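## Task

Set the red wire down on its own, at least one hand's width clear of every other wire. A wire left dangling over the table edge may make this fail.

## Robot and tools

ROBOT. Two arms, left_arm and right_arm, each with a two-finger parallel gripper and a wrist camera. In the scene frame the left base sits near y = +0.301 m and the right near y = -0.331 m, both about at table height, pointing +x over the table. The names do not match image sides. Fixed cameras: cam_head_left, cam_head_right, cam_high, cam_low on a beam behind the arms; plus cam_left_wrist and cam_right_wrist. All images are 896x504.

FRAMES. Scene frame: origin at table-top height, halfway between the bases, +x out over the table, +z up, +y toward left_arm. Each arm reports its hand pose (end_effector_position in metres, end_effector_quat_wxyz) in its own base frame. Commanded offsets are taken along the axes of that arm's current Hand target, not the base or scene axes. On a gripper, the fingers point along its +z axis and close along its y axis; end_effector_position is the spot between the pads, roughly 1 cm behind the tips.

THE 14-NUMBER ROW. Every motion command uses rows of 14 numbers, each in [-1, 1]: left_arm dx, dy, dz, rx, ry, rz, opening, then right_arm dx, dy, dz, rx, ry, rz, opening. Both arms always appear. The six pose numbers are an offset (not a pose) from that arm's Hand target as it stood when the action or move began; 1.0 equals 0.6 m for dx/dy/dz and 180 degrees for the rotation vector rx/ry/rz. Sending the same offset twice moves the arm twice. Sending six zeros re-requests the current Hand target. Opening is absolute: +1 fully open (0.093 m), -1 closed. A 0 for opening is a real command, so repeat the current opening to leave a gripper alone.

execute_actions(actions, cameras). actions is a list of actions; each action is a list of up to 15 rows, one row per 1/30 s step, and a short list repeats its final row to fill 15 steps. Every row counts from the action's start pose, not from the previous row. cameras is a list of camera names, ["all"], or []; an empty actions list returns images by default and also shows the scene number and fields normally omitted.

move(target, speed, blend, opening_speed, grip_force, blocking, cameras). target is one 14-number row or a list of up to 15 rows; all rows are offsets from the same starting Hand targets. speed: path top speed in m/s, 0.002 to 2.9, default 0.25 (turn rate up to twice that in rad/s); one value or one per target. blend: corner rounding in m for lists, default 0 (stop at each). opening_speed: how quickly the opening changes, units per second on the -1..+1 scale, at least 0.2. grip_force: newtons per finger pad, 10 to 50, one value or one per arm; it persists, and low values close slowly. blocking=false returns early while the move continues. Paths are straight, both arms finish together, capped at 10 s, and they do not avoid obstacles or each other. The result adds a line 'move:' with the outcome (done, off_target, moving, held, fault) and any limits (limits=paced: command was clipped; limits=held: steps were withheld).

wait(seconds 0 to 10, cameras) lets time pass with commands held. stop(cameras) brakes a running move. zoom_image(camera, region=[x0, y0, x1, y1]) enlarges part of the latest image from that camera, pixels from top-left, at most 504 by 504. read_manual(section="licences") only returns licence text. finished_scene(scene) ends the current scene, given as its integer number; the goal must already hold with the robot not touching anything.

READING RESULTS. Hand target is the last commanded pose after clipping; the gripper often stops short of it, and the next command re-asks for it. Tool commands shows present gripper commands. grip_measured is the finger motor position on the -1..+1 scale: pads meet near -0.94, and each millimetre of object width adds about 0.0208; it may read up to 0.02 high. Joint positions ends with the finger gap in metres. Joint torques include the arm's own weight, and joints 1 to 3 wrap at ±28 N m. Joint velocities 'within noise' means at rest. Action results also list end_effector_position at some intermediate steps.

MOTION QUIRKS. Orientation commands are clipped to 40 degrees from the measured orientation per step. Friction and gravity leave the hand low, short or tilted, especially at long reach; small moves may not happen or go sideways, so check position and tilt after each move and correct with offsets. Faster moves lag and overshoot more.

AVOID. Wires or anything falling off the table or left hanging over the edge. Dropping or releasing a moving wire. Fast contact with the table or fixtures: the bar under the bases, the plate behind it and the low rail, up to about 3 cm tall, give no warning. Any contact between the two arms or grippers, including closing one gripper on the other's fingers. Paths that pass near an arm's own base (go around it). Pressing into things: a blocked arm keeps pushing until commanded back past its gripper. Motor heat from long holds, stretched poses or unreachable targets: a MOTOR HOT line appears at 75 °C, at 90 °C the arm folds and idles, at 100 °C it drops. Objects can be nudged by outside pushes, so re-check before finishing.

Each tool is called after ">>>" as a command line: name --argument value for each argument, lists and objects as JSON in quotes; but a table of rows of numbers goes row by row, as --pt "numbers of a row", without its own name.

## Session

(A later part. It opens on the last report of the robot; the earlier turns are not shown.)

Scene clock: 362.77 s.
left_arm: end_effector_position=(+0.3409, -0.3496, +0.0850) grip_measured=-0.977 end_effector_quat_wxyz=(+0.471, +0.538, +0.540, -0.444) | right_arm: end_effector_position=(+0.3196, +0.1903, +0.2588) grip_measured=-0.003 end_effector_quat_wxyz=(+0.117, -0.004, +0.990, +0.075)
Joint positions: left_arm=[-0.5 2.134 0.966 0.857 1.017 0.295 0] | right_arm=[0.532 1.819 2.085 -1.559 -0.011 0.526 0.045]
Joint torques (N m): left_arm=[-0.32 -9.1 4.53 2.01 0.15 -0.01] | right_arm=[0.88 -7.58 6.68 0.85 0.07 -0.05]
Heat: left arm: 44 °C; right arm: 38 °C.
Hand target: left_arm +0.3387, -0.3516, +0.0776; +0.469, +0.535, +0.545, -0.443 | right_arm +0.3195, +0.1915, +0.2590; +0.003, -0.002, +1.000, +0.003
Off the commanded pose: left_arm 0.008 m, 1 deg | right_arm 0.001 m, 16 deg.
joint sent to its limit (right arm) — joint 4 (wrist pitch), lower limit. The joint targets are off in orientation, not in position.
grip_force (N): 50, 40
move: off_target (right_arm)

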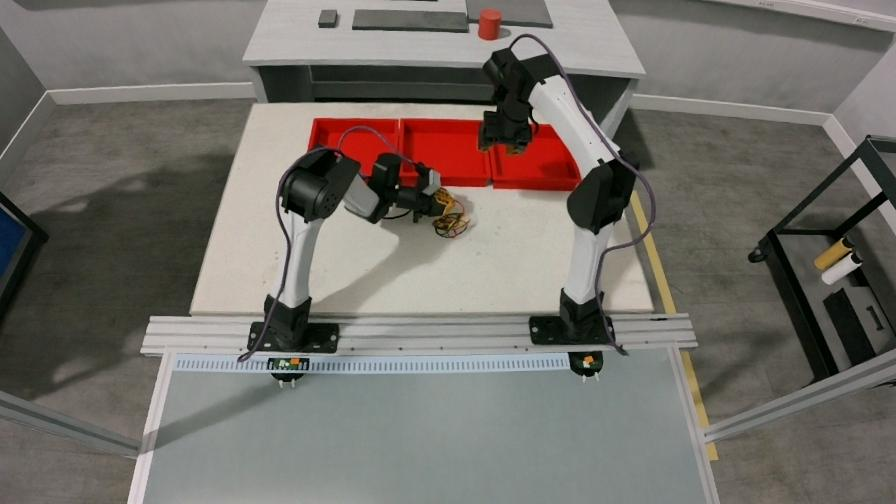

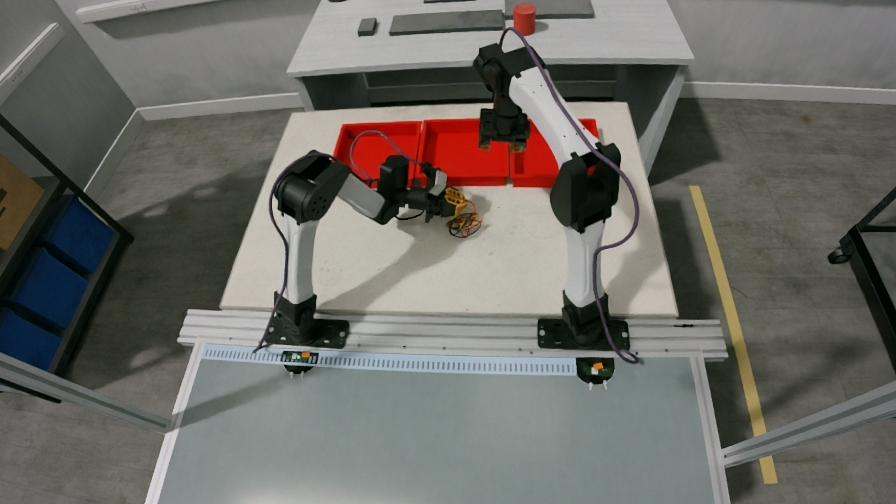

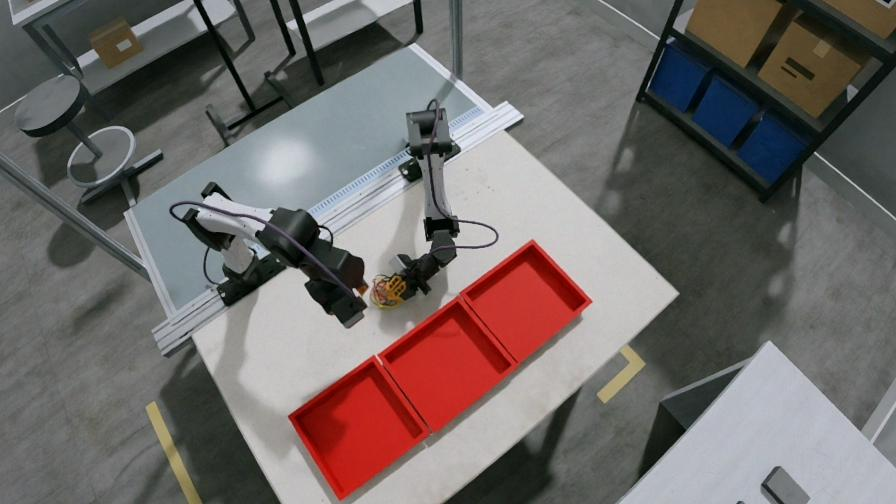

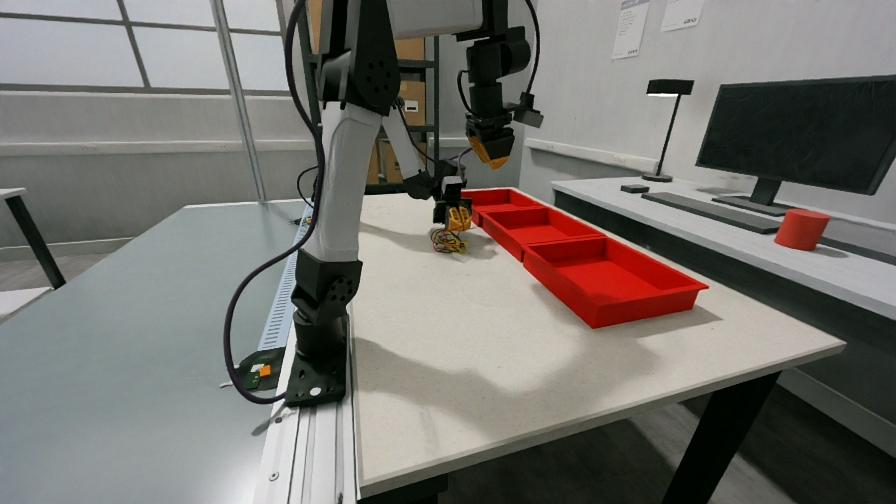

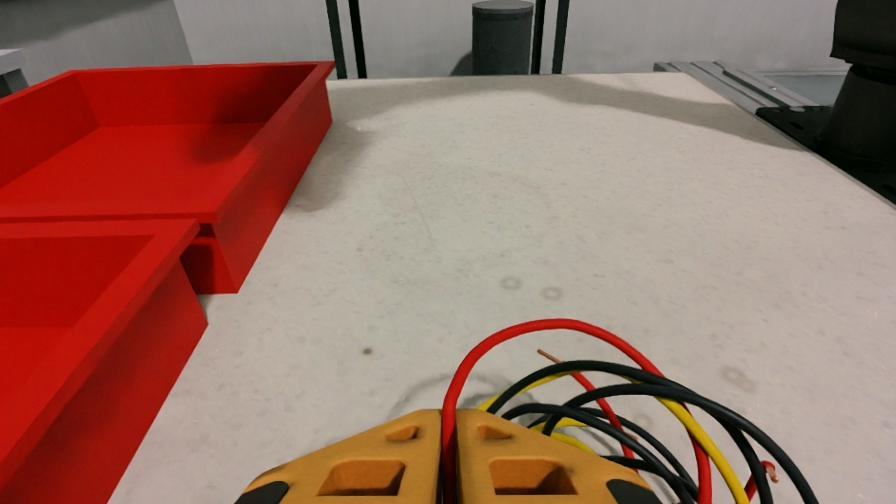

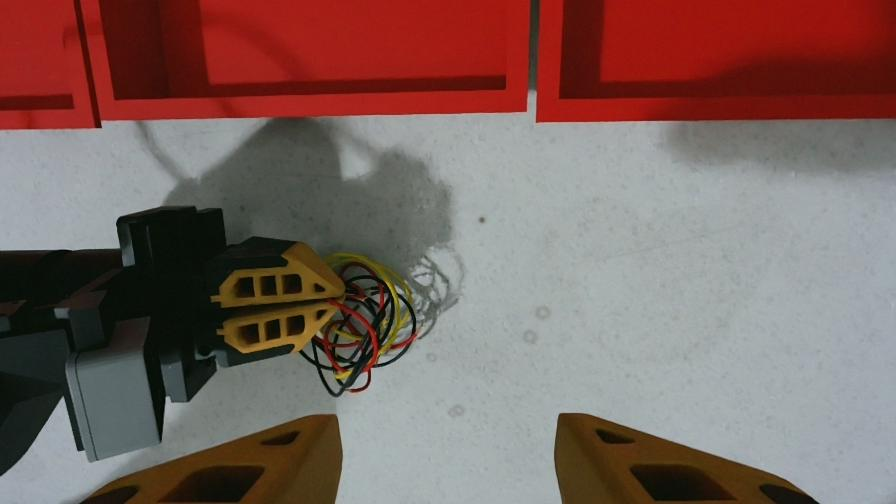

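>>> move --target '[-0.024,0,-0.055,0,0,0,-1, 0.0625,0.067,0.215,-0.111,0,0,-0.4]' --speed 0.12 --cameras '["cam_right_wrist","cam_left_wrist","cam_high"]'

>>> zoom_image --camera "cam_right_wrist" --region '[200, 154, 550, 504]'

Scene clock: 433.00 s.
left_arm: end_effector_position=(+0.3377, -0.3255, +0.0814) grip_measured=-0.977 end_effector_quat_wxyz=(+0.454, +0.528, +0.560, -0.448) | right_arm: end_effector_position=(+0.2853, +0.2286, +0.1167) grip_measured=-0.397 end_effector_quat_wxyz=(-0.013, +0.001, +0.987, +0.161)
Joint positions: left_arm=[-0.45 2.086 0.91 0.793 1.053 0.314 0] | right_arm=[0.544 1.785 1.457 -1.094 -0.288 0.567 0.026]
Joint torques (N m): left_arm=[1.24 -13.97 4.52 1.69 0.5 0.22] | right_arm=[0.88 -13.3 4.9 0.86 -0.39 -0.04]
Motor temperatures (°C): left_arm=[29 46 40 46 28 30 30] | right_arm=[31 40 39 35 28 29 28]
Heat: left arm: 46 °C; right arm: 40 °C.
Hand target: left_arm +0.3373, -0.3216, +0.0974; +0.469, +0.535, +0.545, -0.443 | right_arm +0.2825, +0.2322, +0.1300; +0.002, -0.003, +0.984, +0.176
Off the commanded pose: left_arm 0.016 m, 3 deg | right_arm 0.014 m, 3 deg.
grip_force (N): 50, 40
move: off_target (left_arm, right_arm)
Images, in order (width x height): cam_high 896x504, cam_left_wrist 896x504, cam_right_wrist 896x504.

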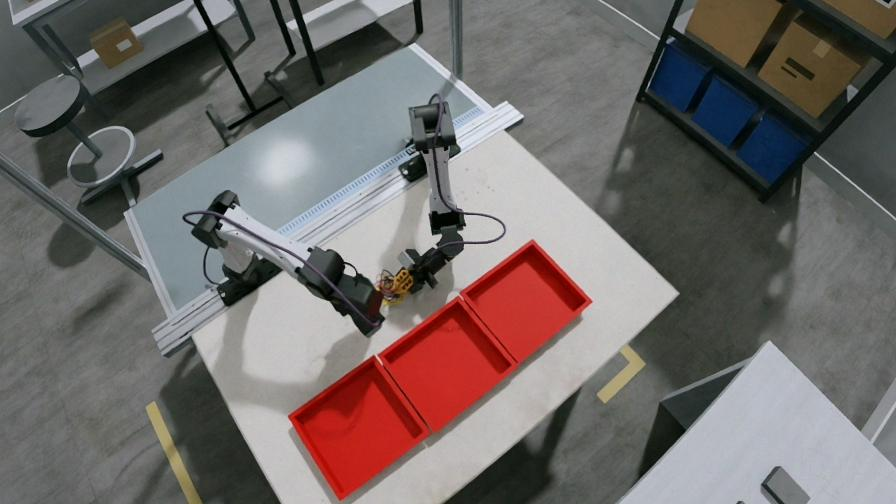

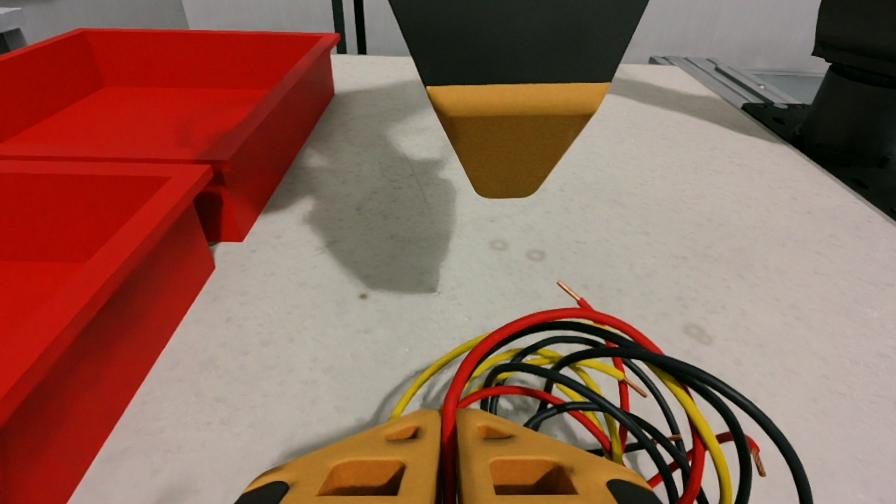

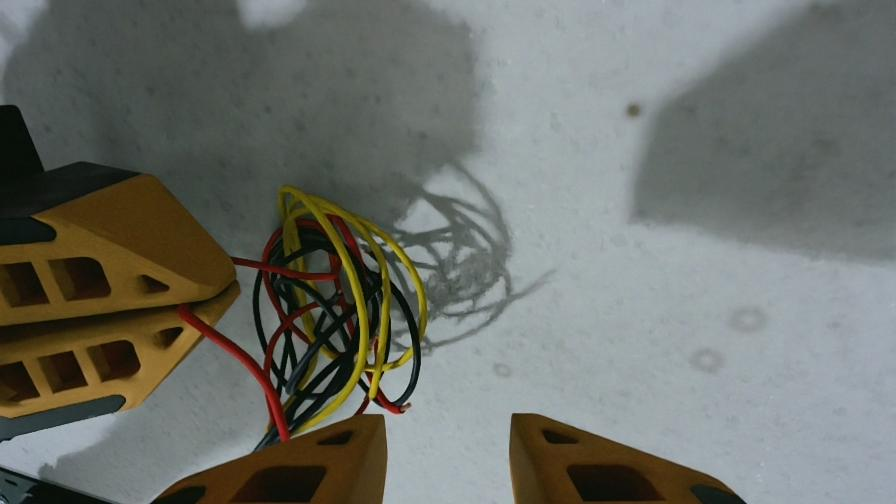

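Scaled by 1.440 from the camera's 896x504 image, which has a finer 1280x720 frame.

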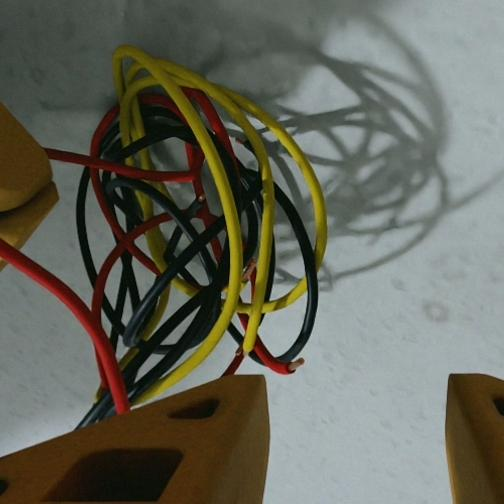

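>>> move --target '[0,0,0,0,0,0,-1, 0.029,0.02,0.07,0,0,0,-0.44]' --speed 0.1 --cameras '["cam_right_wrist","cam_left_wrist","cam_high"]'

>>> zoom_image --camera "cam_right_wrist" --region '[200, 154, 550, 504]'

Scene clock: 477.10 s.
left_arm: end_effector_position=(+0.3375, -0.3255, +0.0812) grip_measured=-0.977 end_effector_quat_wxyz=(+0.454, +0.528, +0.560, -0.449) | right_arm: end_effector_position=(+0.2639, +0.2559, +0.0857) grip_measured=-0.437 end_effector_quat_wxyz=(-0.015, -0.001, +0.986, +0.168)
Joint positions: left_arm=[-0.45 2.086 0.91 0.792 1.054 0.314 0] | right_arm=[0.64 1.783 1.326 -0.932 -0.287 0.663 0.024]
Joint torques (N m): left_arm=[1.25 -13.97 4.52 1.71 0.49 0.23] | right_arm=[0.77 -12.16 4.9 1 -0.14 -0.04]
Motor temperatures (°C): left_arm=[29 51 40 44 28 30 30] | right_arm=[31 51 38 34 28 29 28]
Heat: left arm: 51 °C; right arm: 51 °C.
Hand target: left_arm +0.3373, -0.3216, +0.0974; +0.469, +0.535, +0.545, -0.443 | right_arm +0.2652, +0.2580, +0.0946; +0.002, -0.003, +0.984, +0.176
Off the commanded pose: left_arm 0.017 m, 3 deg | right_arm 0.009 m, 2 deg.
grip_force (N): 50, 40
move: off_target (left_arm)
Images, in order (width x height): cam_high 896x504, cam_left_wrist 896x504, cam_right_wrist 896x504.

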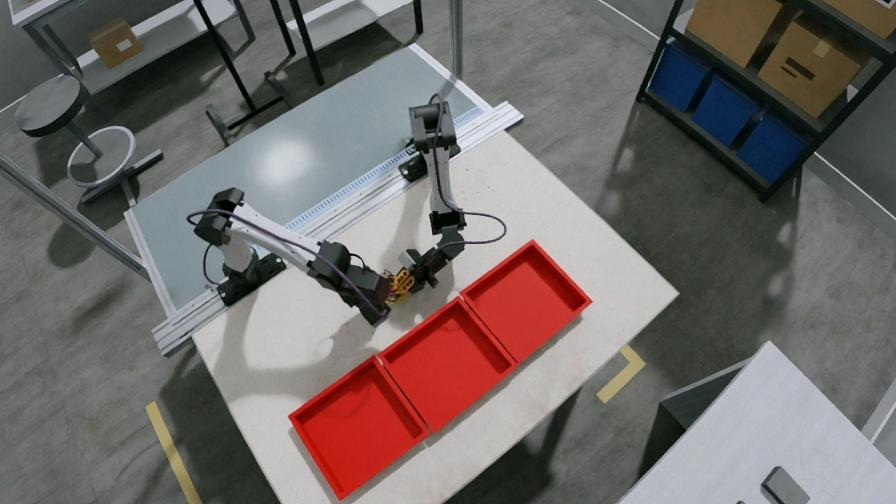

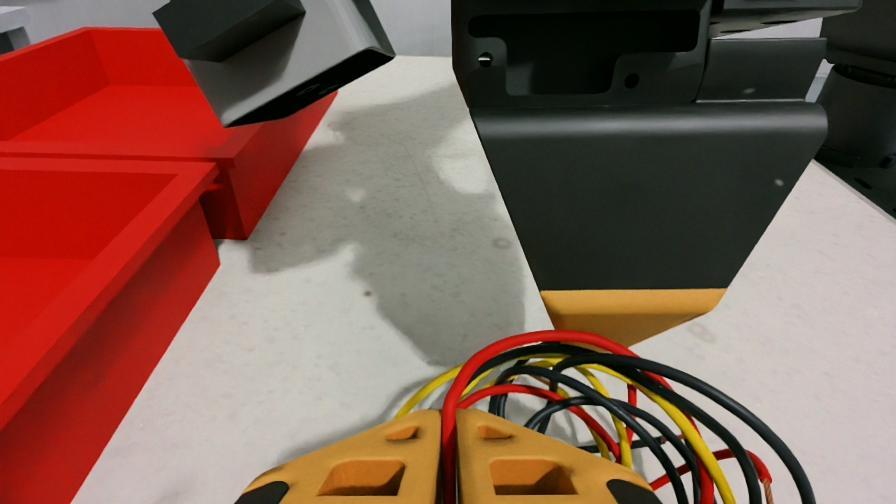

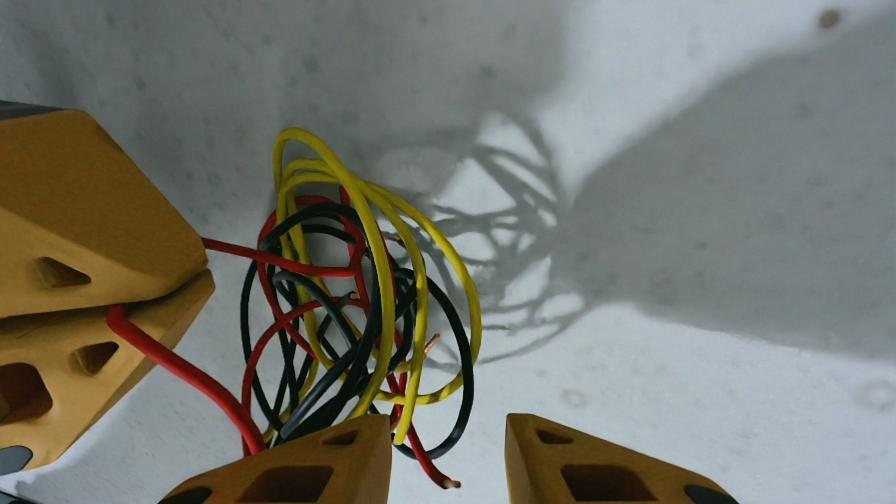

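Scaled by 1.440 from the camera's 896x504 image, which has a finer 1280x720 frame.

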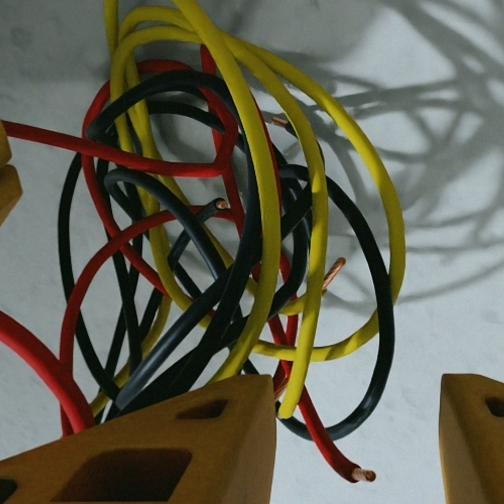

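>>> move --target '[0,0,0,0,0,0,-1, 0,-0.002,0.07,0,0,0,-0.44]' --speed 0.06 --cameras '["cam_right_wrist","cam_left_wrist"]'

>>> zoom_image --camera "cam_right_wrist" --region '[250, 204, 650, 504]'

Scene clock: 497.87 s.
left_arm: end_effector_position=(+0.3375, -0.3250, +0.0804) grip_measured=-0.977 end_effector_quat_wxyz=(+0.452, +0.527, +0.562, -0.449) | right_arm: end_effector_position=(+0.2680, +0.2686, +0.0653) grip_measured=-0.437 end_effector_quat_wxyz=(+0.008, -0.002, +0.983, +0.183)
Joint positions: left_arm=[-0.449 2.086 0.91 0.786 1.054 0.315 0] | right_arm=[0.664 1.796 1.248 -0.777 -0.278 0.695 0.024]
Joint torques (N m): left_arm=[1.2 -13.98 4.53 1.77 0.5 0.22] | right_arm=[1.35 -7.16 4.7 1.16 -0.15 -0.03]
Heat: left arm: 53 °C; right arm: 49 °C.
Hand target: left_arm +0.3373, -0.3215, +0.0974; +0.469, +0.535, +0.545, -0.443 | right_arm +0.2654, +0.2714, +0.0548; +0.002, -0.003, +0.984, +0.176
Off the commanded pose: left_arm 0.017 m, 3 deg | right_arm 0.011 m, 1 deg.
grip_force (N): 50, 40
move: off_target (left_arm, right_arm)
Images, in order (width x height): cam_left_wrist 896x504, cam_right_wrist 896x504.

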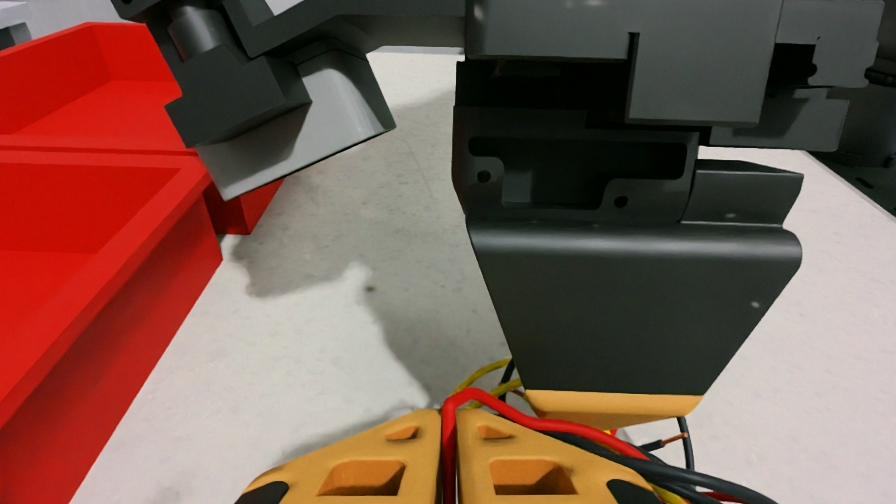

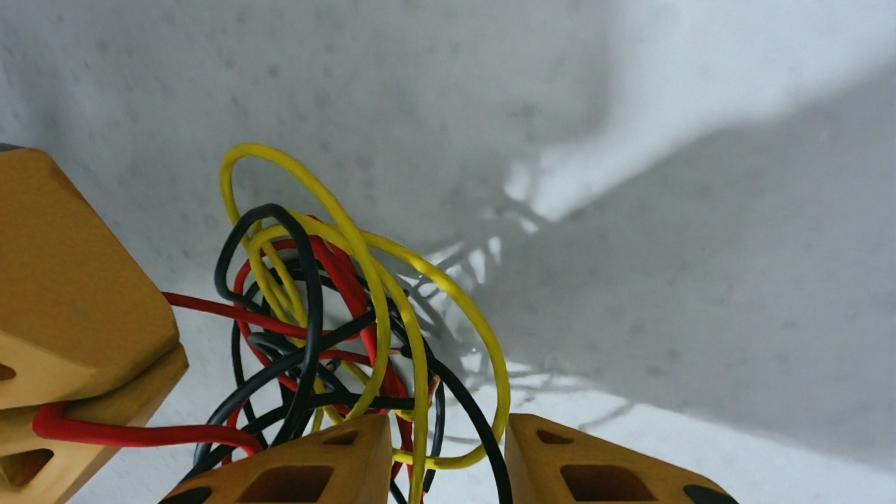

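Scaled by 1.260 from the camera's 896x504 image, which has a finer 1280x720 frame.

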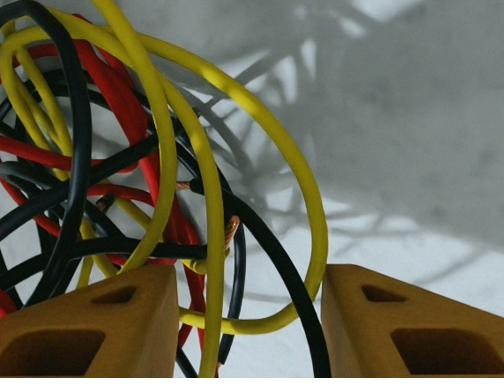

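>>> move --pt "0 0 0 0 0 0 -1 0 0.006 -0.04 0 0 0 -0.44" --pt "0 0 0 0 0 0 -1 -0.025 0.002 -0.04 0 0 0 -0.44" --pt "0 0 0 0 0 0 -1 -0.025 -0.006 0.004 0 0 0 -0.44" --speed 0.06 --cameras '["cam_right_wrist","cam_left_wrist"]'

>>> zoom_image --camera "cam_right_wrist" --region '[250, 204, 650, 504]'

Scene clock: 512.10 s.
left_arm: end_effector_position=(+0.3379, -0.3245, +0.0801) grip_measured=-0.977 end_effector_quat_wxyz=(+0.452, +0.527, +0.563, -0.449) | right_arm: end_effector_position=(+0.2800, +0.2661, +0.0603) grip_measured=-0.437 end_effector_quat_wxyz=(+0.005, -0.002, +0.984, +0.177)
Joint positions: left_arm=[-0.447 2.086 0.91 0.784 1.054 0.315 0] | right_arm=[0.64 1.842 1.289 -0.792 -0.278 0.668 0.024]
Joint torques (N m): left_arm=[1.06 -13.96 4.53 1.79 0.5 0.23] | right_arm=[0.69 -7.72 4.79 1.19 -0.24 -0.1]
Motor temperatures (°C): left_arm=[29 54 40 44 28 30 30] | right_arm=[31 46 38 34 28 29 28]
Heat: left arm: 54 °C; right arm: 46 °C.
Hand target: left_arm +0.3373, -0.3216, +0.0974; +0.469, +0.535, +0.545, -0.443 | right_arm +0.2804, +0.2689, +0.0514; +0.002, -0.003, +0.984, +0.176
Off the commanded pose: left_arm 0.018 m, 3 deg | right_arm 0.009 m, 0 deg.
grip_force (N): 50, 40
move: off_target (left_arm)
Images, in order (width x height): cam_left_wrist 896x504, cam_right_wrist 896x504.

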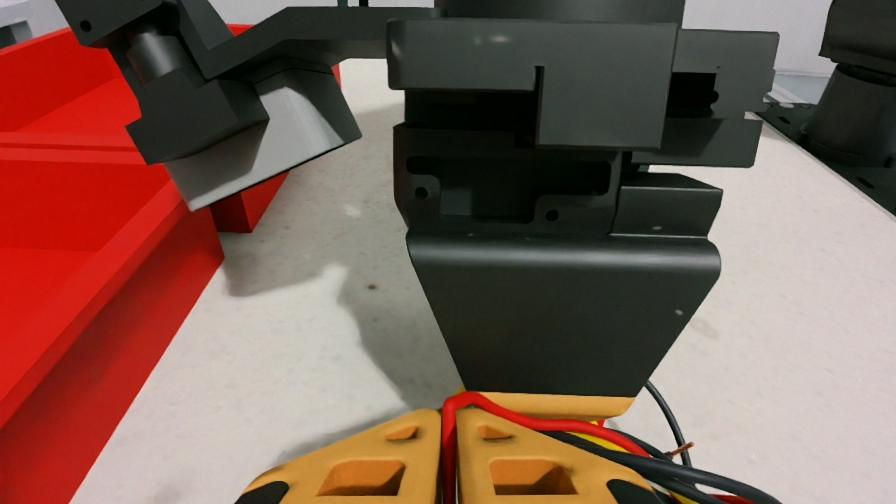

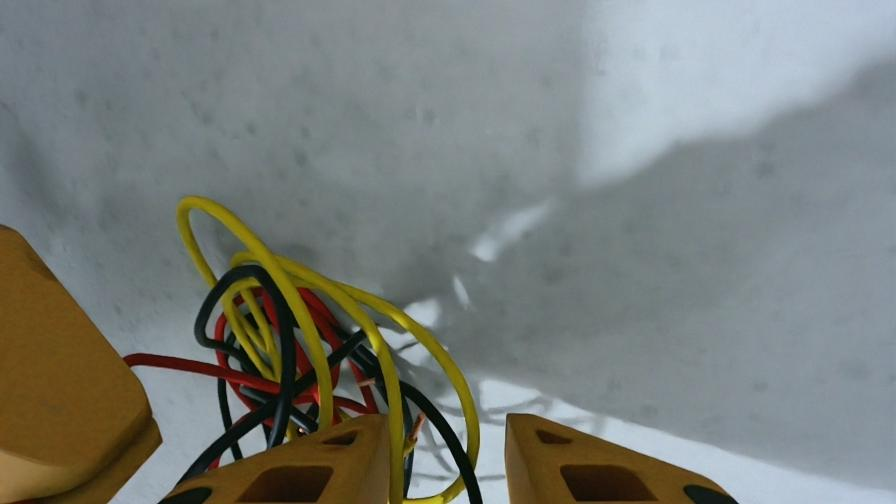

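Scaled by 1.260 from the camera's 896x504 image, which has a finer 1280x720 frame.

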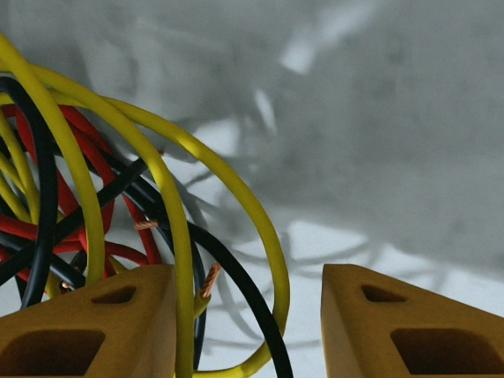

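>>> move --pt "0 0 0 0 0 0 -1 0 -0.007 0.019 0 0 0 -0.44" --pt "0 0 0 0 0 0 -1 0 -0.007 0.019 0 0 0 -1" --speed 0.06 --cameras '["cam_right_wrist","cam_left_wrist","cam_low"]'

>>> zoom_image --camera "cam_right_wrist" --region '[250, 204, 650, 504]'

Scene clock: 525.73 s.
left_arm: end_effector_position=(+0.3379, -0.3245, +0.0801) grip_measured=-0.977 end_effector_quat_wxyz=(+0.452, +0.527, +0.563, -0.449) | right_arm: end_effector_position=(+0.2847, +0.2697, +0.0505) grip_measured=-0.921 end_effector_quat_wxyz=(+0.015, -0.004, +0.983, +0.185)
Joint positions: left_arm=[-0.447 2.086 0.91 0.784 1.054 0.315 0] | right_arm=[0.64 1.856 1.26 -0.724 -0.279 0.668 0.001]
Joint torques (N m): left_arm=[1.03 -14 4.52 1.79 0.5 0.22] | right_arm=[0.68 -7.68 4.68 1 -0.24 -0.1]
Heat: left arm: 54 °C; right arm: 45 °C.
Hand target: left_arm +0.3373, -0.3216, +0.0974; +0.469, +0.535, +0.545, -0.443 | right_arm +0.2805, +0.2690, +0.0393; +0.002, -0.003, +0.984, +0.176
Off the commanded pose: left_arm 0.018 m, 3 deg | right_arm 0.012 m, 2 deg.
grip_force (N): 50, 40
move: off_target (left_arm, right_arm)
Images, in order (width x height): cam_low 896x504, cam_left_wrist 896x504, cam_right_wrist 896x504.

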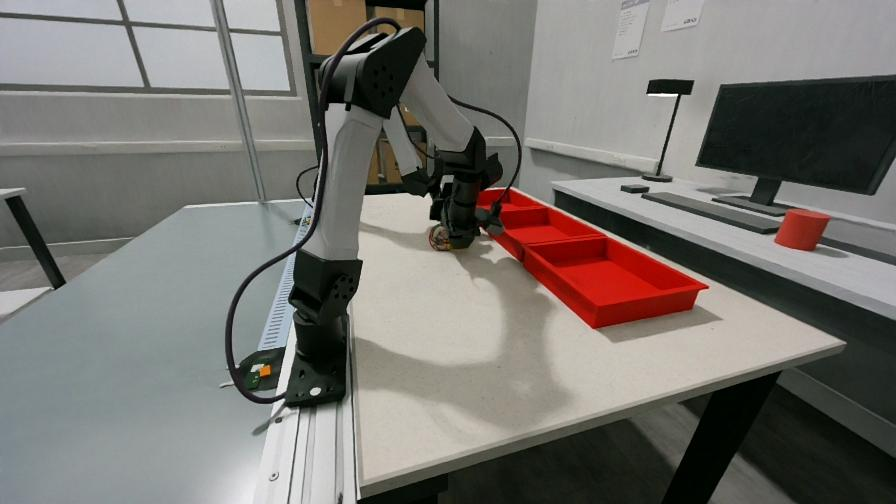

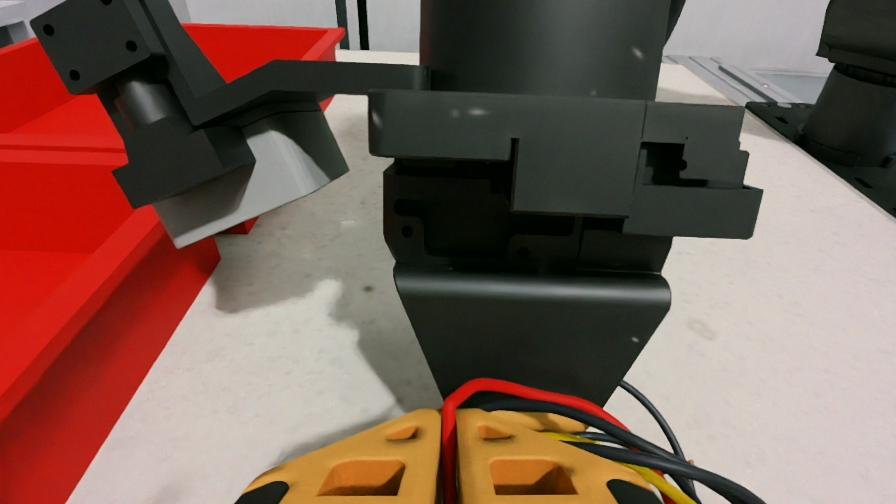

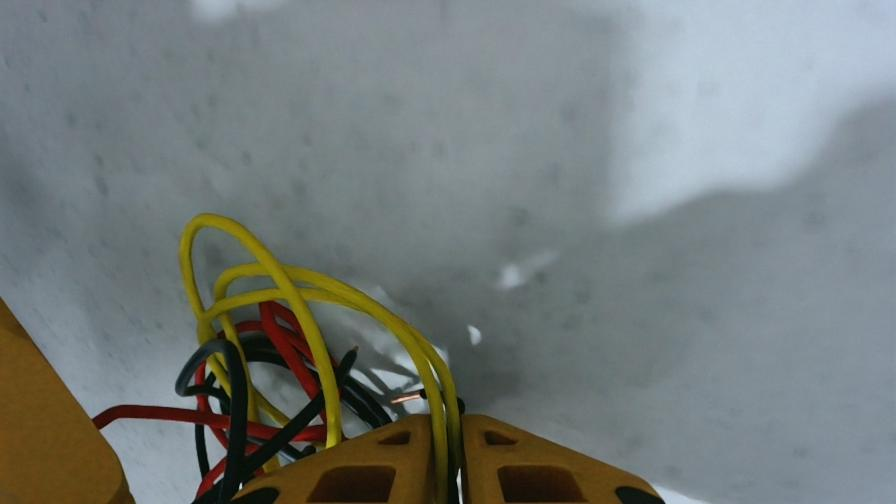

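Scaled by 1.260 from the camera's 896x504 image, which has a finer 1280x720 frame.

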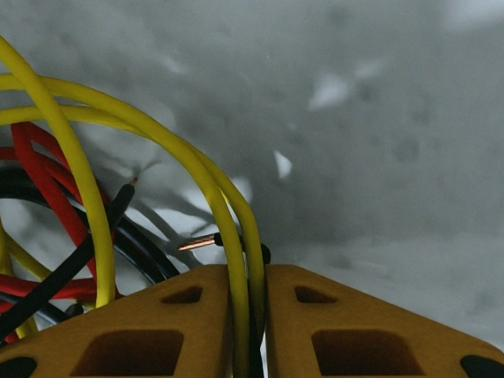

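>>> move --target '[-0.17,0,-0.19,0,0,0,-1, 0,0,0,0,0,0,-1]' --speed 0.05 --cameras '["all"]'

>>> zoom_image --camera "cam_right_wrist" --region '[0, 104, 500, 504]'

>>> zoom_image --camera "cam_head_right" --region '[400, 140, 520, 260]'

Scene clock: 537.83 s.
left_arm: end_effector_position=(+0.3233, -0.2326, +0.1749) grip_measured=-0.977 end_effector_quat_wxyz=(+0.421, +0.515, +0.588, -0.460) | right_arm: end_effector_position=(+0.2870, +0.2855, +0.0564) grip_measured=-0.930 end_effector_quat_wxyz=(+0.020, -0.015, +0.975, +0.219)
Joint positions: left_arm=[-0.211 1.678 0.979 -0.082 1.249 0.644 0] | right_arm=[0.649 1.856 1.26 -0.669 -0.328 0.668 0.001]
Joint torques (N m): left_arm=[2.58 -12.79 11.18 1.56 1.03 0.2] | right_arm=[0.02 -7.91 4.82 0.51 0.31 -0.11]
Motor temperatures (°C): left_arm=[29 55 40 43 28 30 30] | right_arm=[31 44 38 34 28 29 28]
Heat: left arm: 55 °C; right arm: 44 °C.
Hand target: left_arm +0.3317, -0.2265, +0.2170; +0.469, +0.535, +0.545, -0.443 | right_arm +0.2804, +0.2690, +0.0393; +0.002, -0.003, +0.984, +0.176
Off the commanded pose: left_arm 0.043 m, 8 deg | right_arm 0.025 m, 6 deg.
grip_force (N): 50, 40
move: off_target (left_arm, right_arm)

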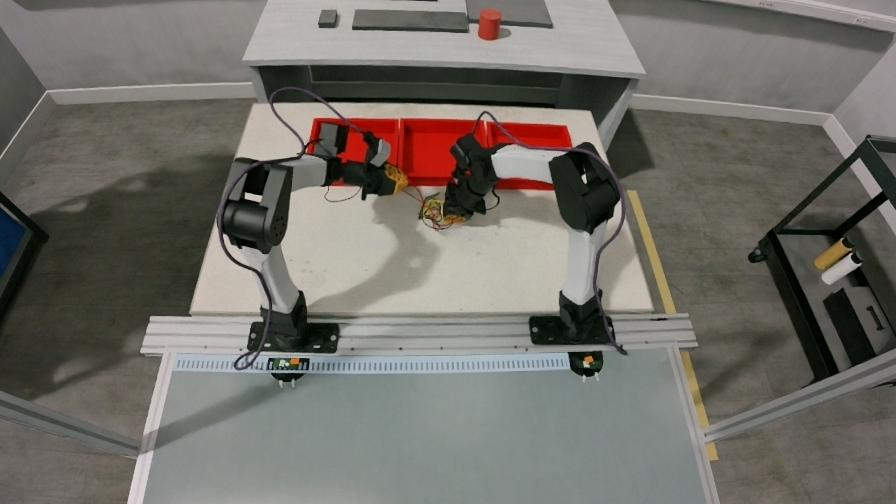

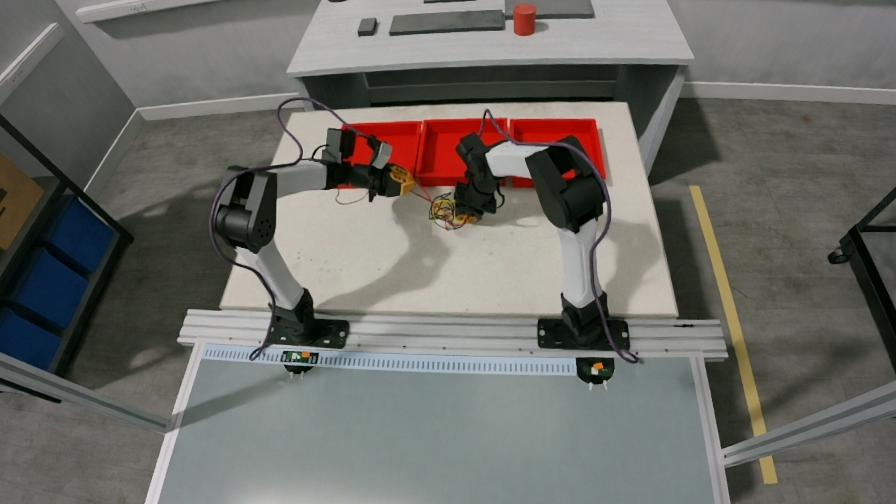

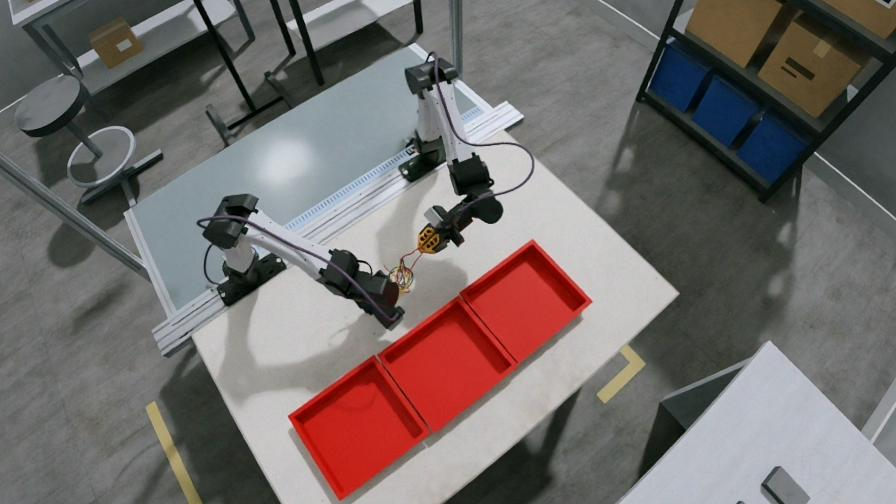

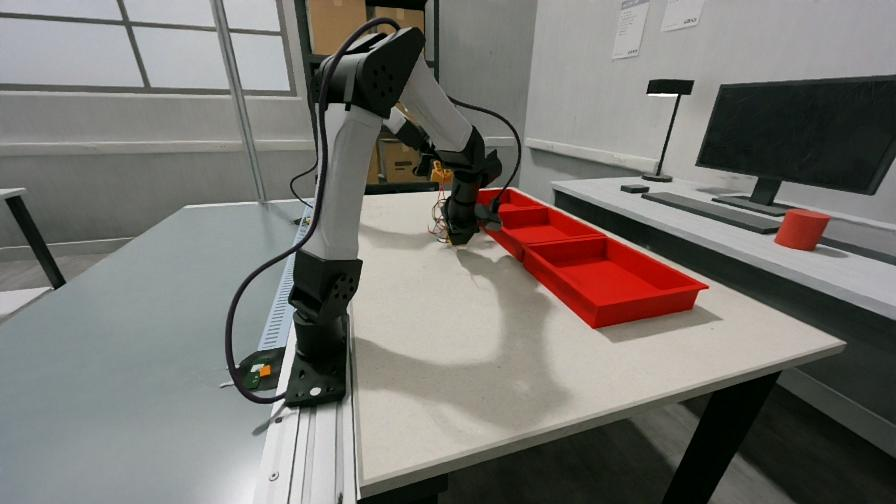

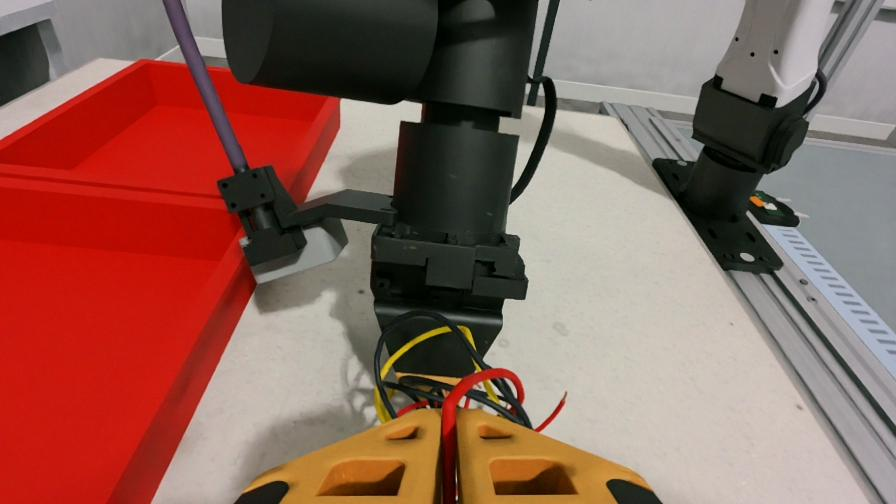

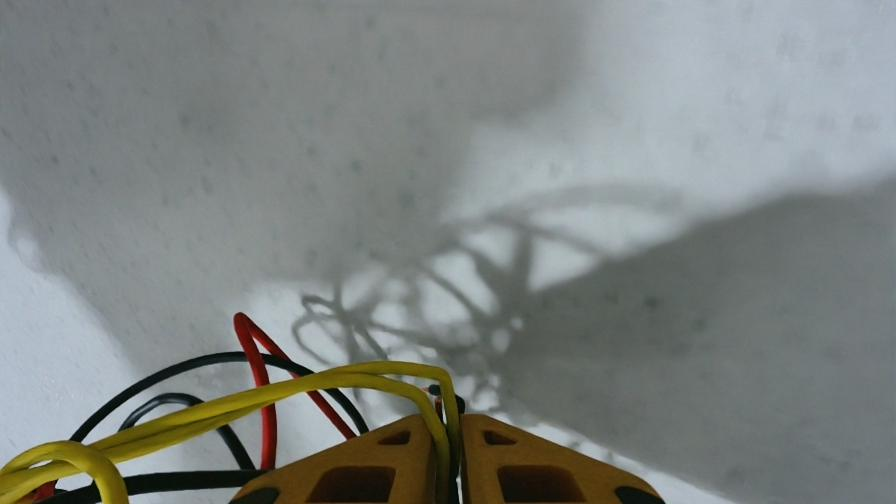

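Scaled by 1.008 from the camera's 896x504 image, which has a finer 1280x720 frame.

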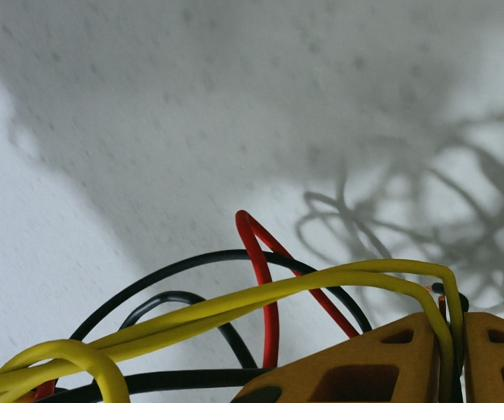

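Scaled by 4.200 from the camera's 896x504 image, which has a finer 1280x720 frame.

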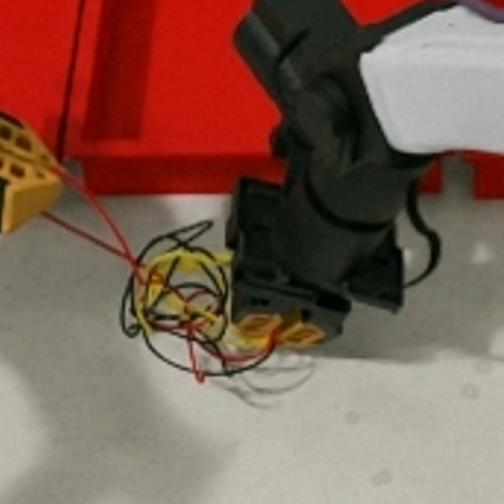

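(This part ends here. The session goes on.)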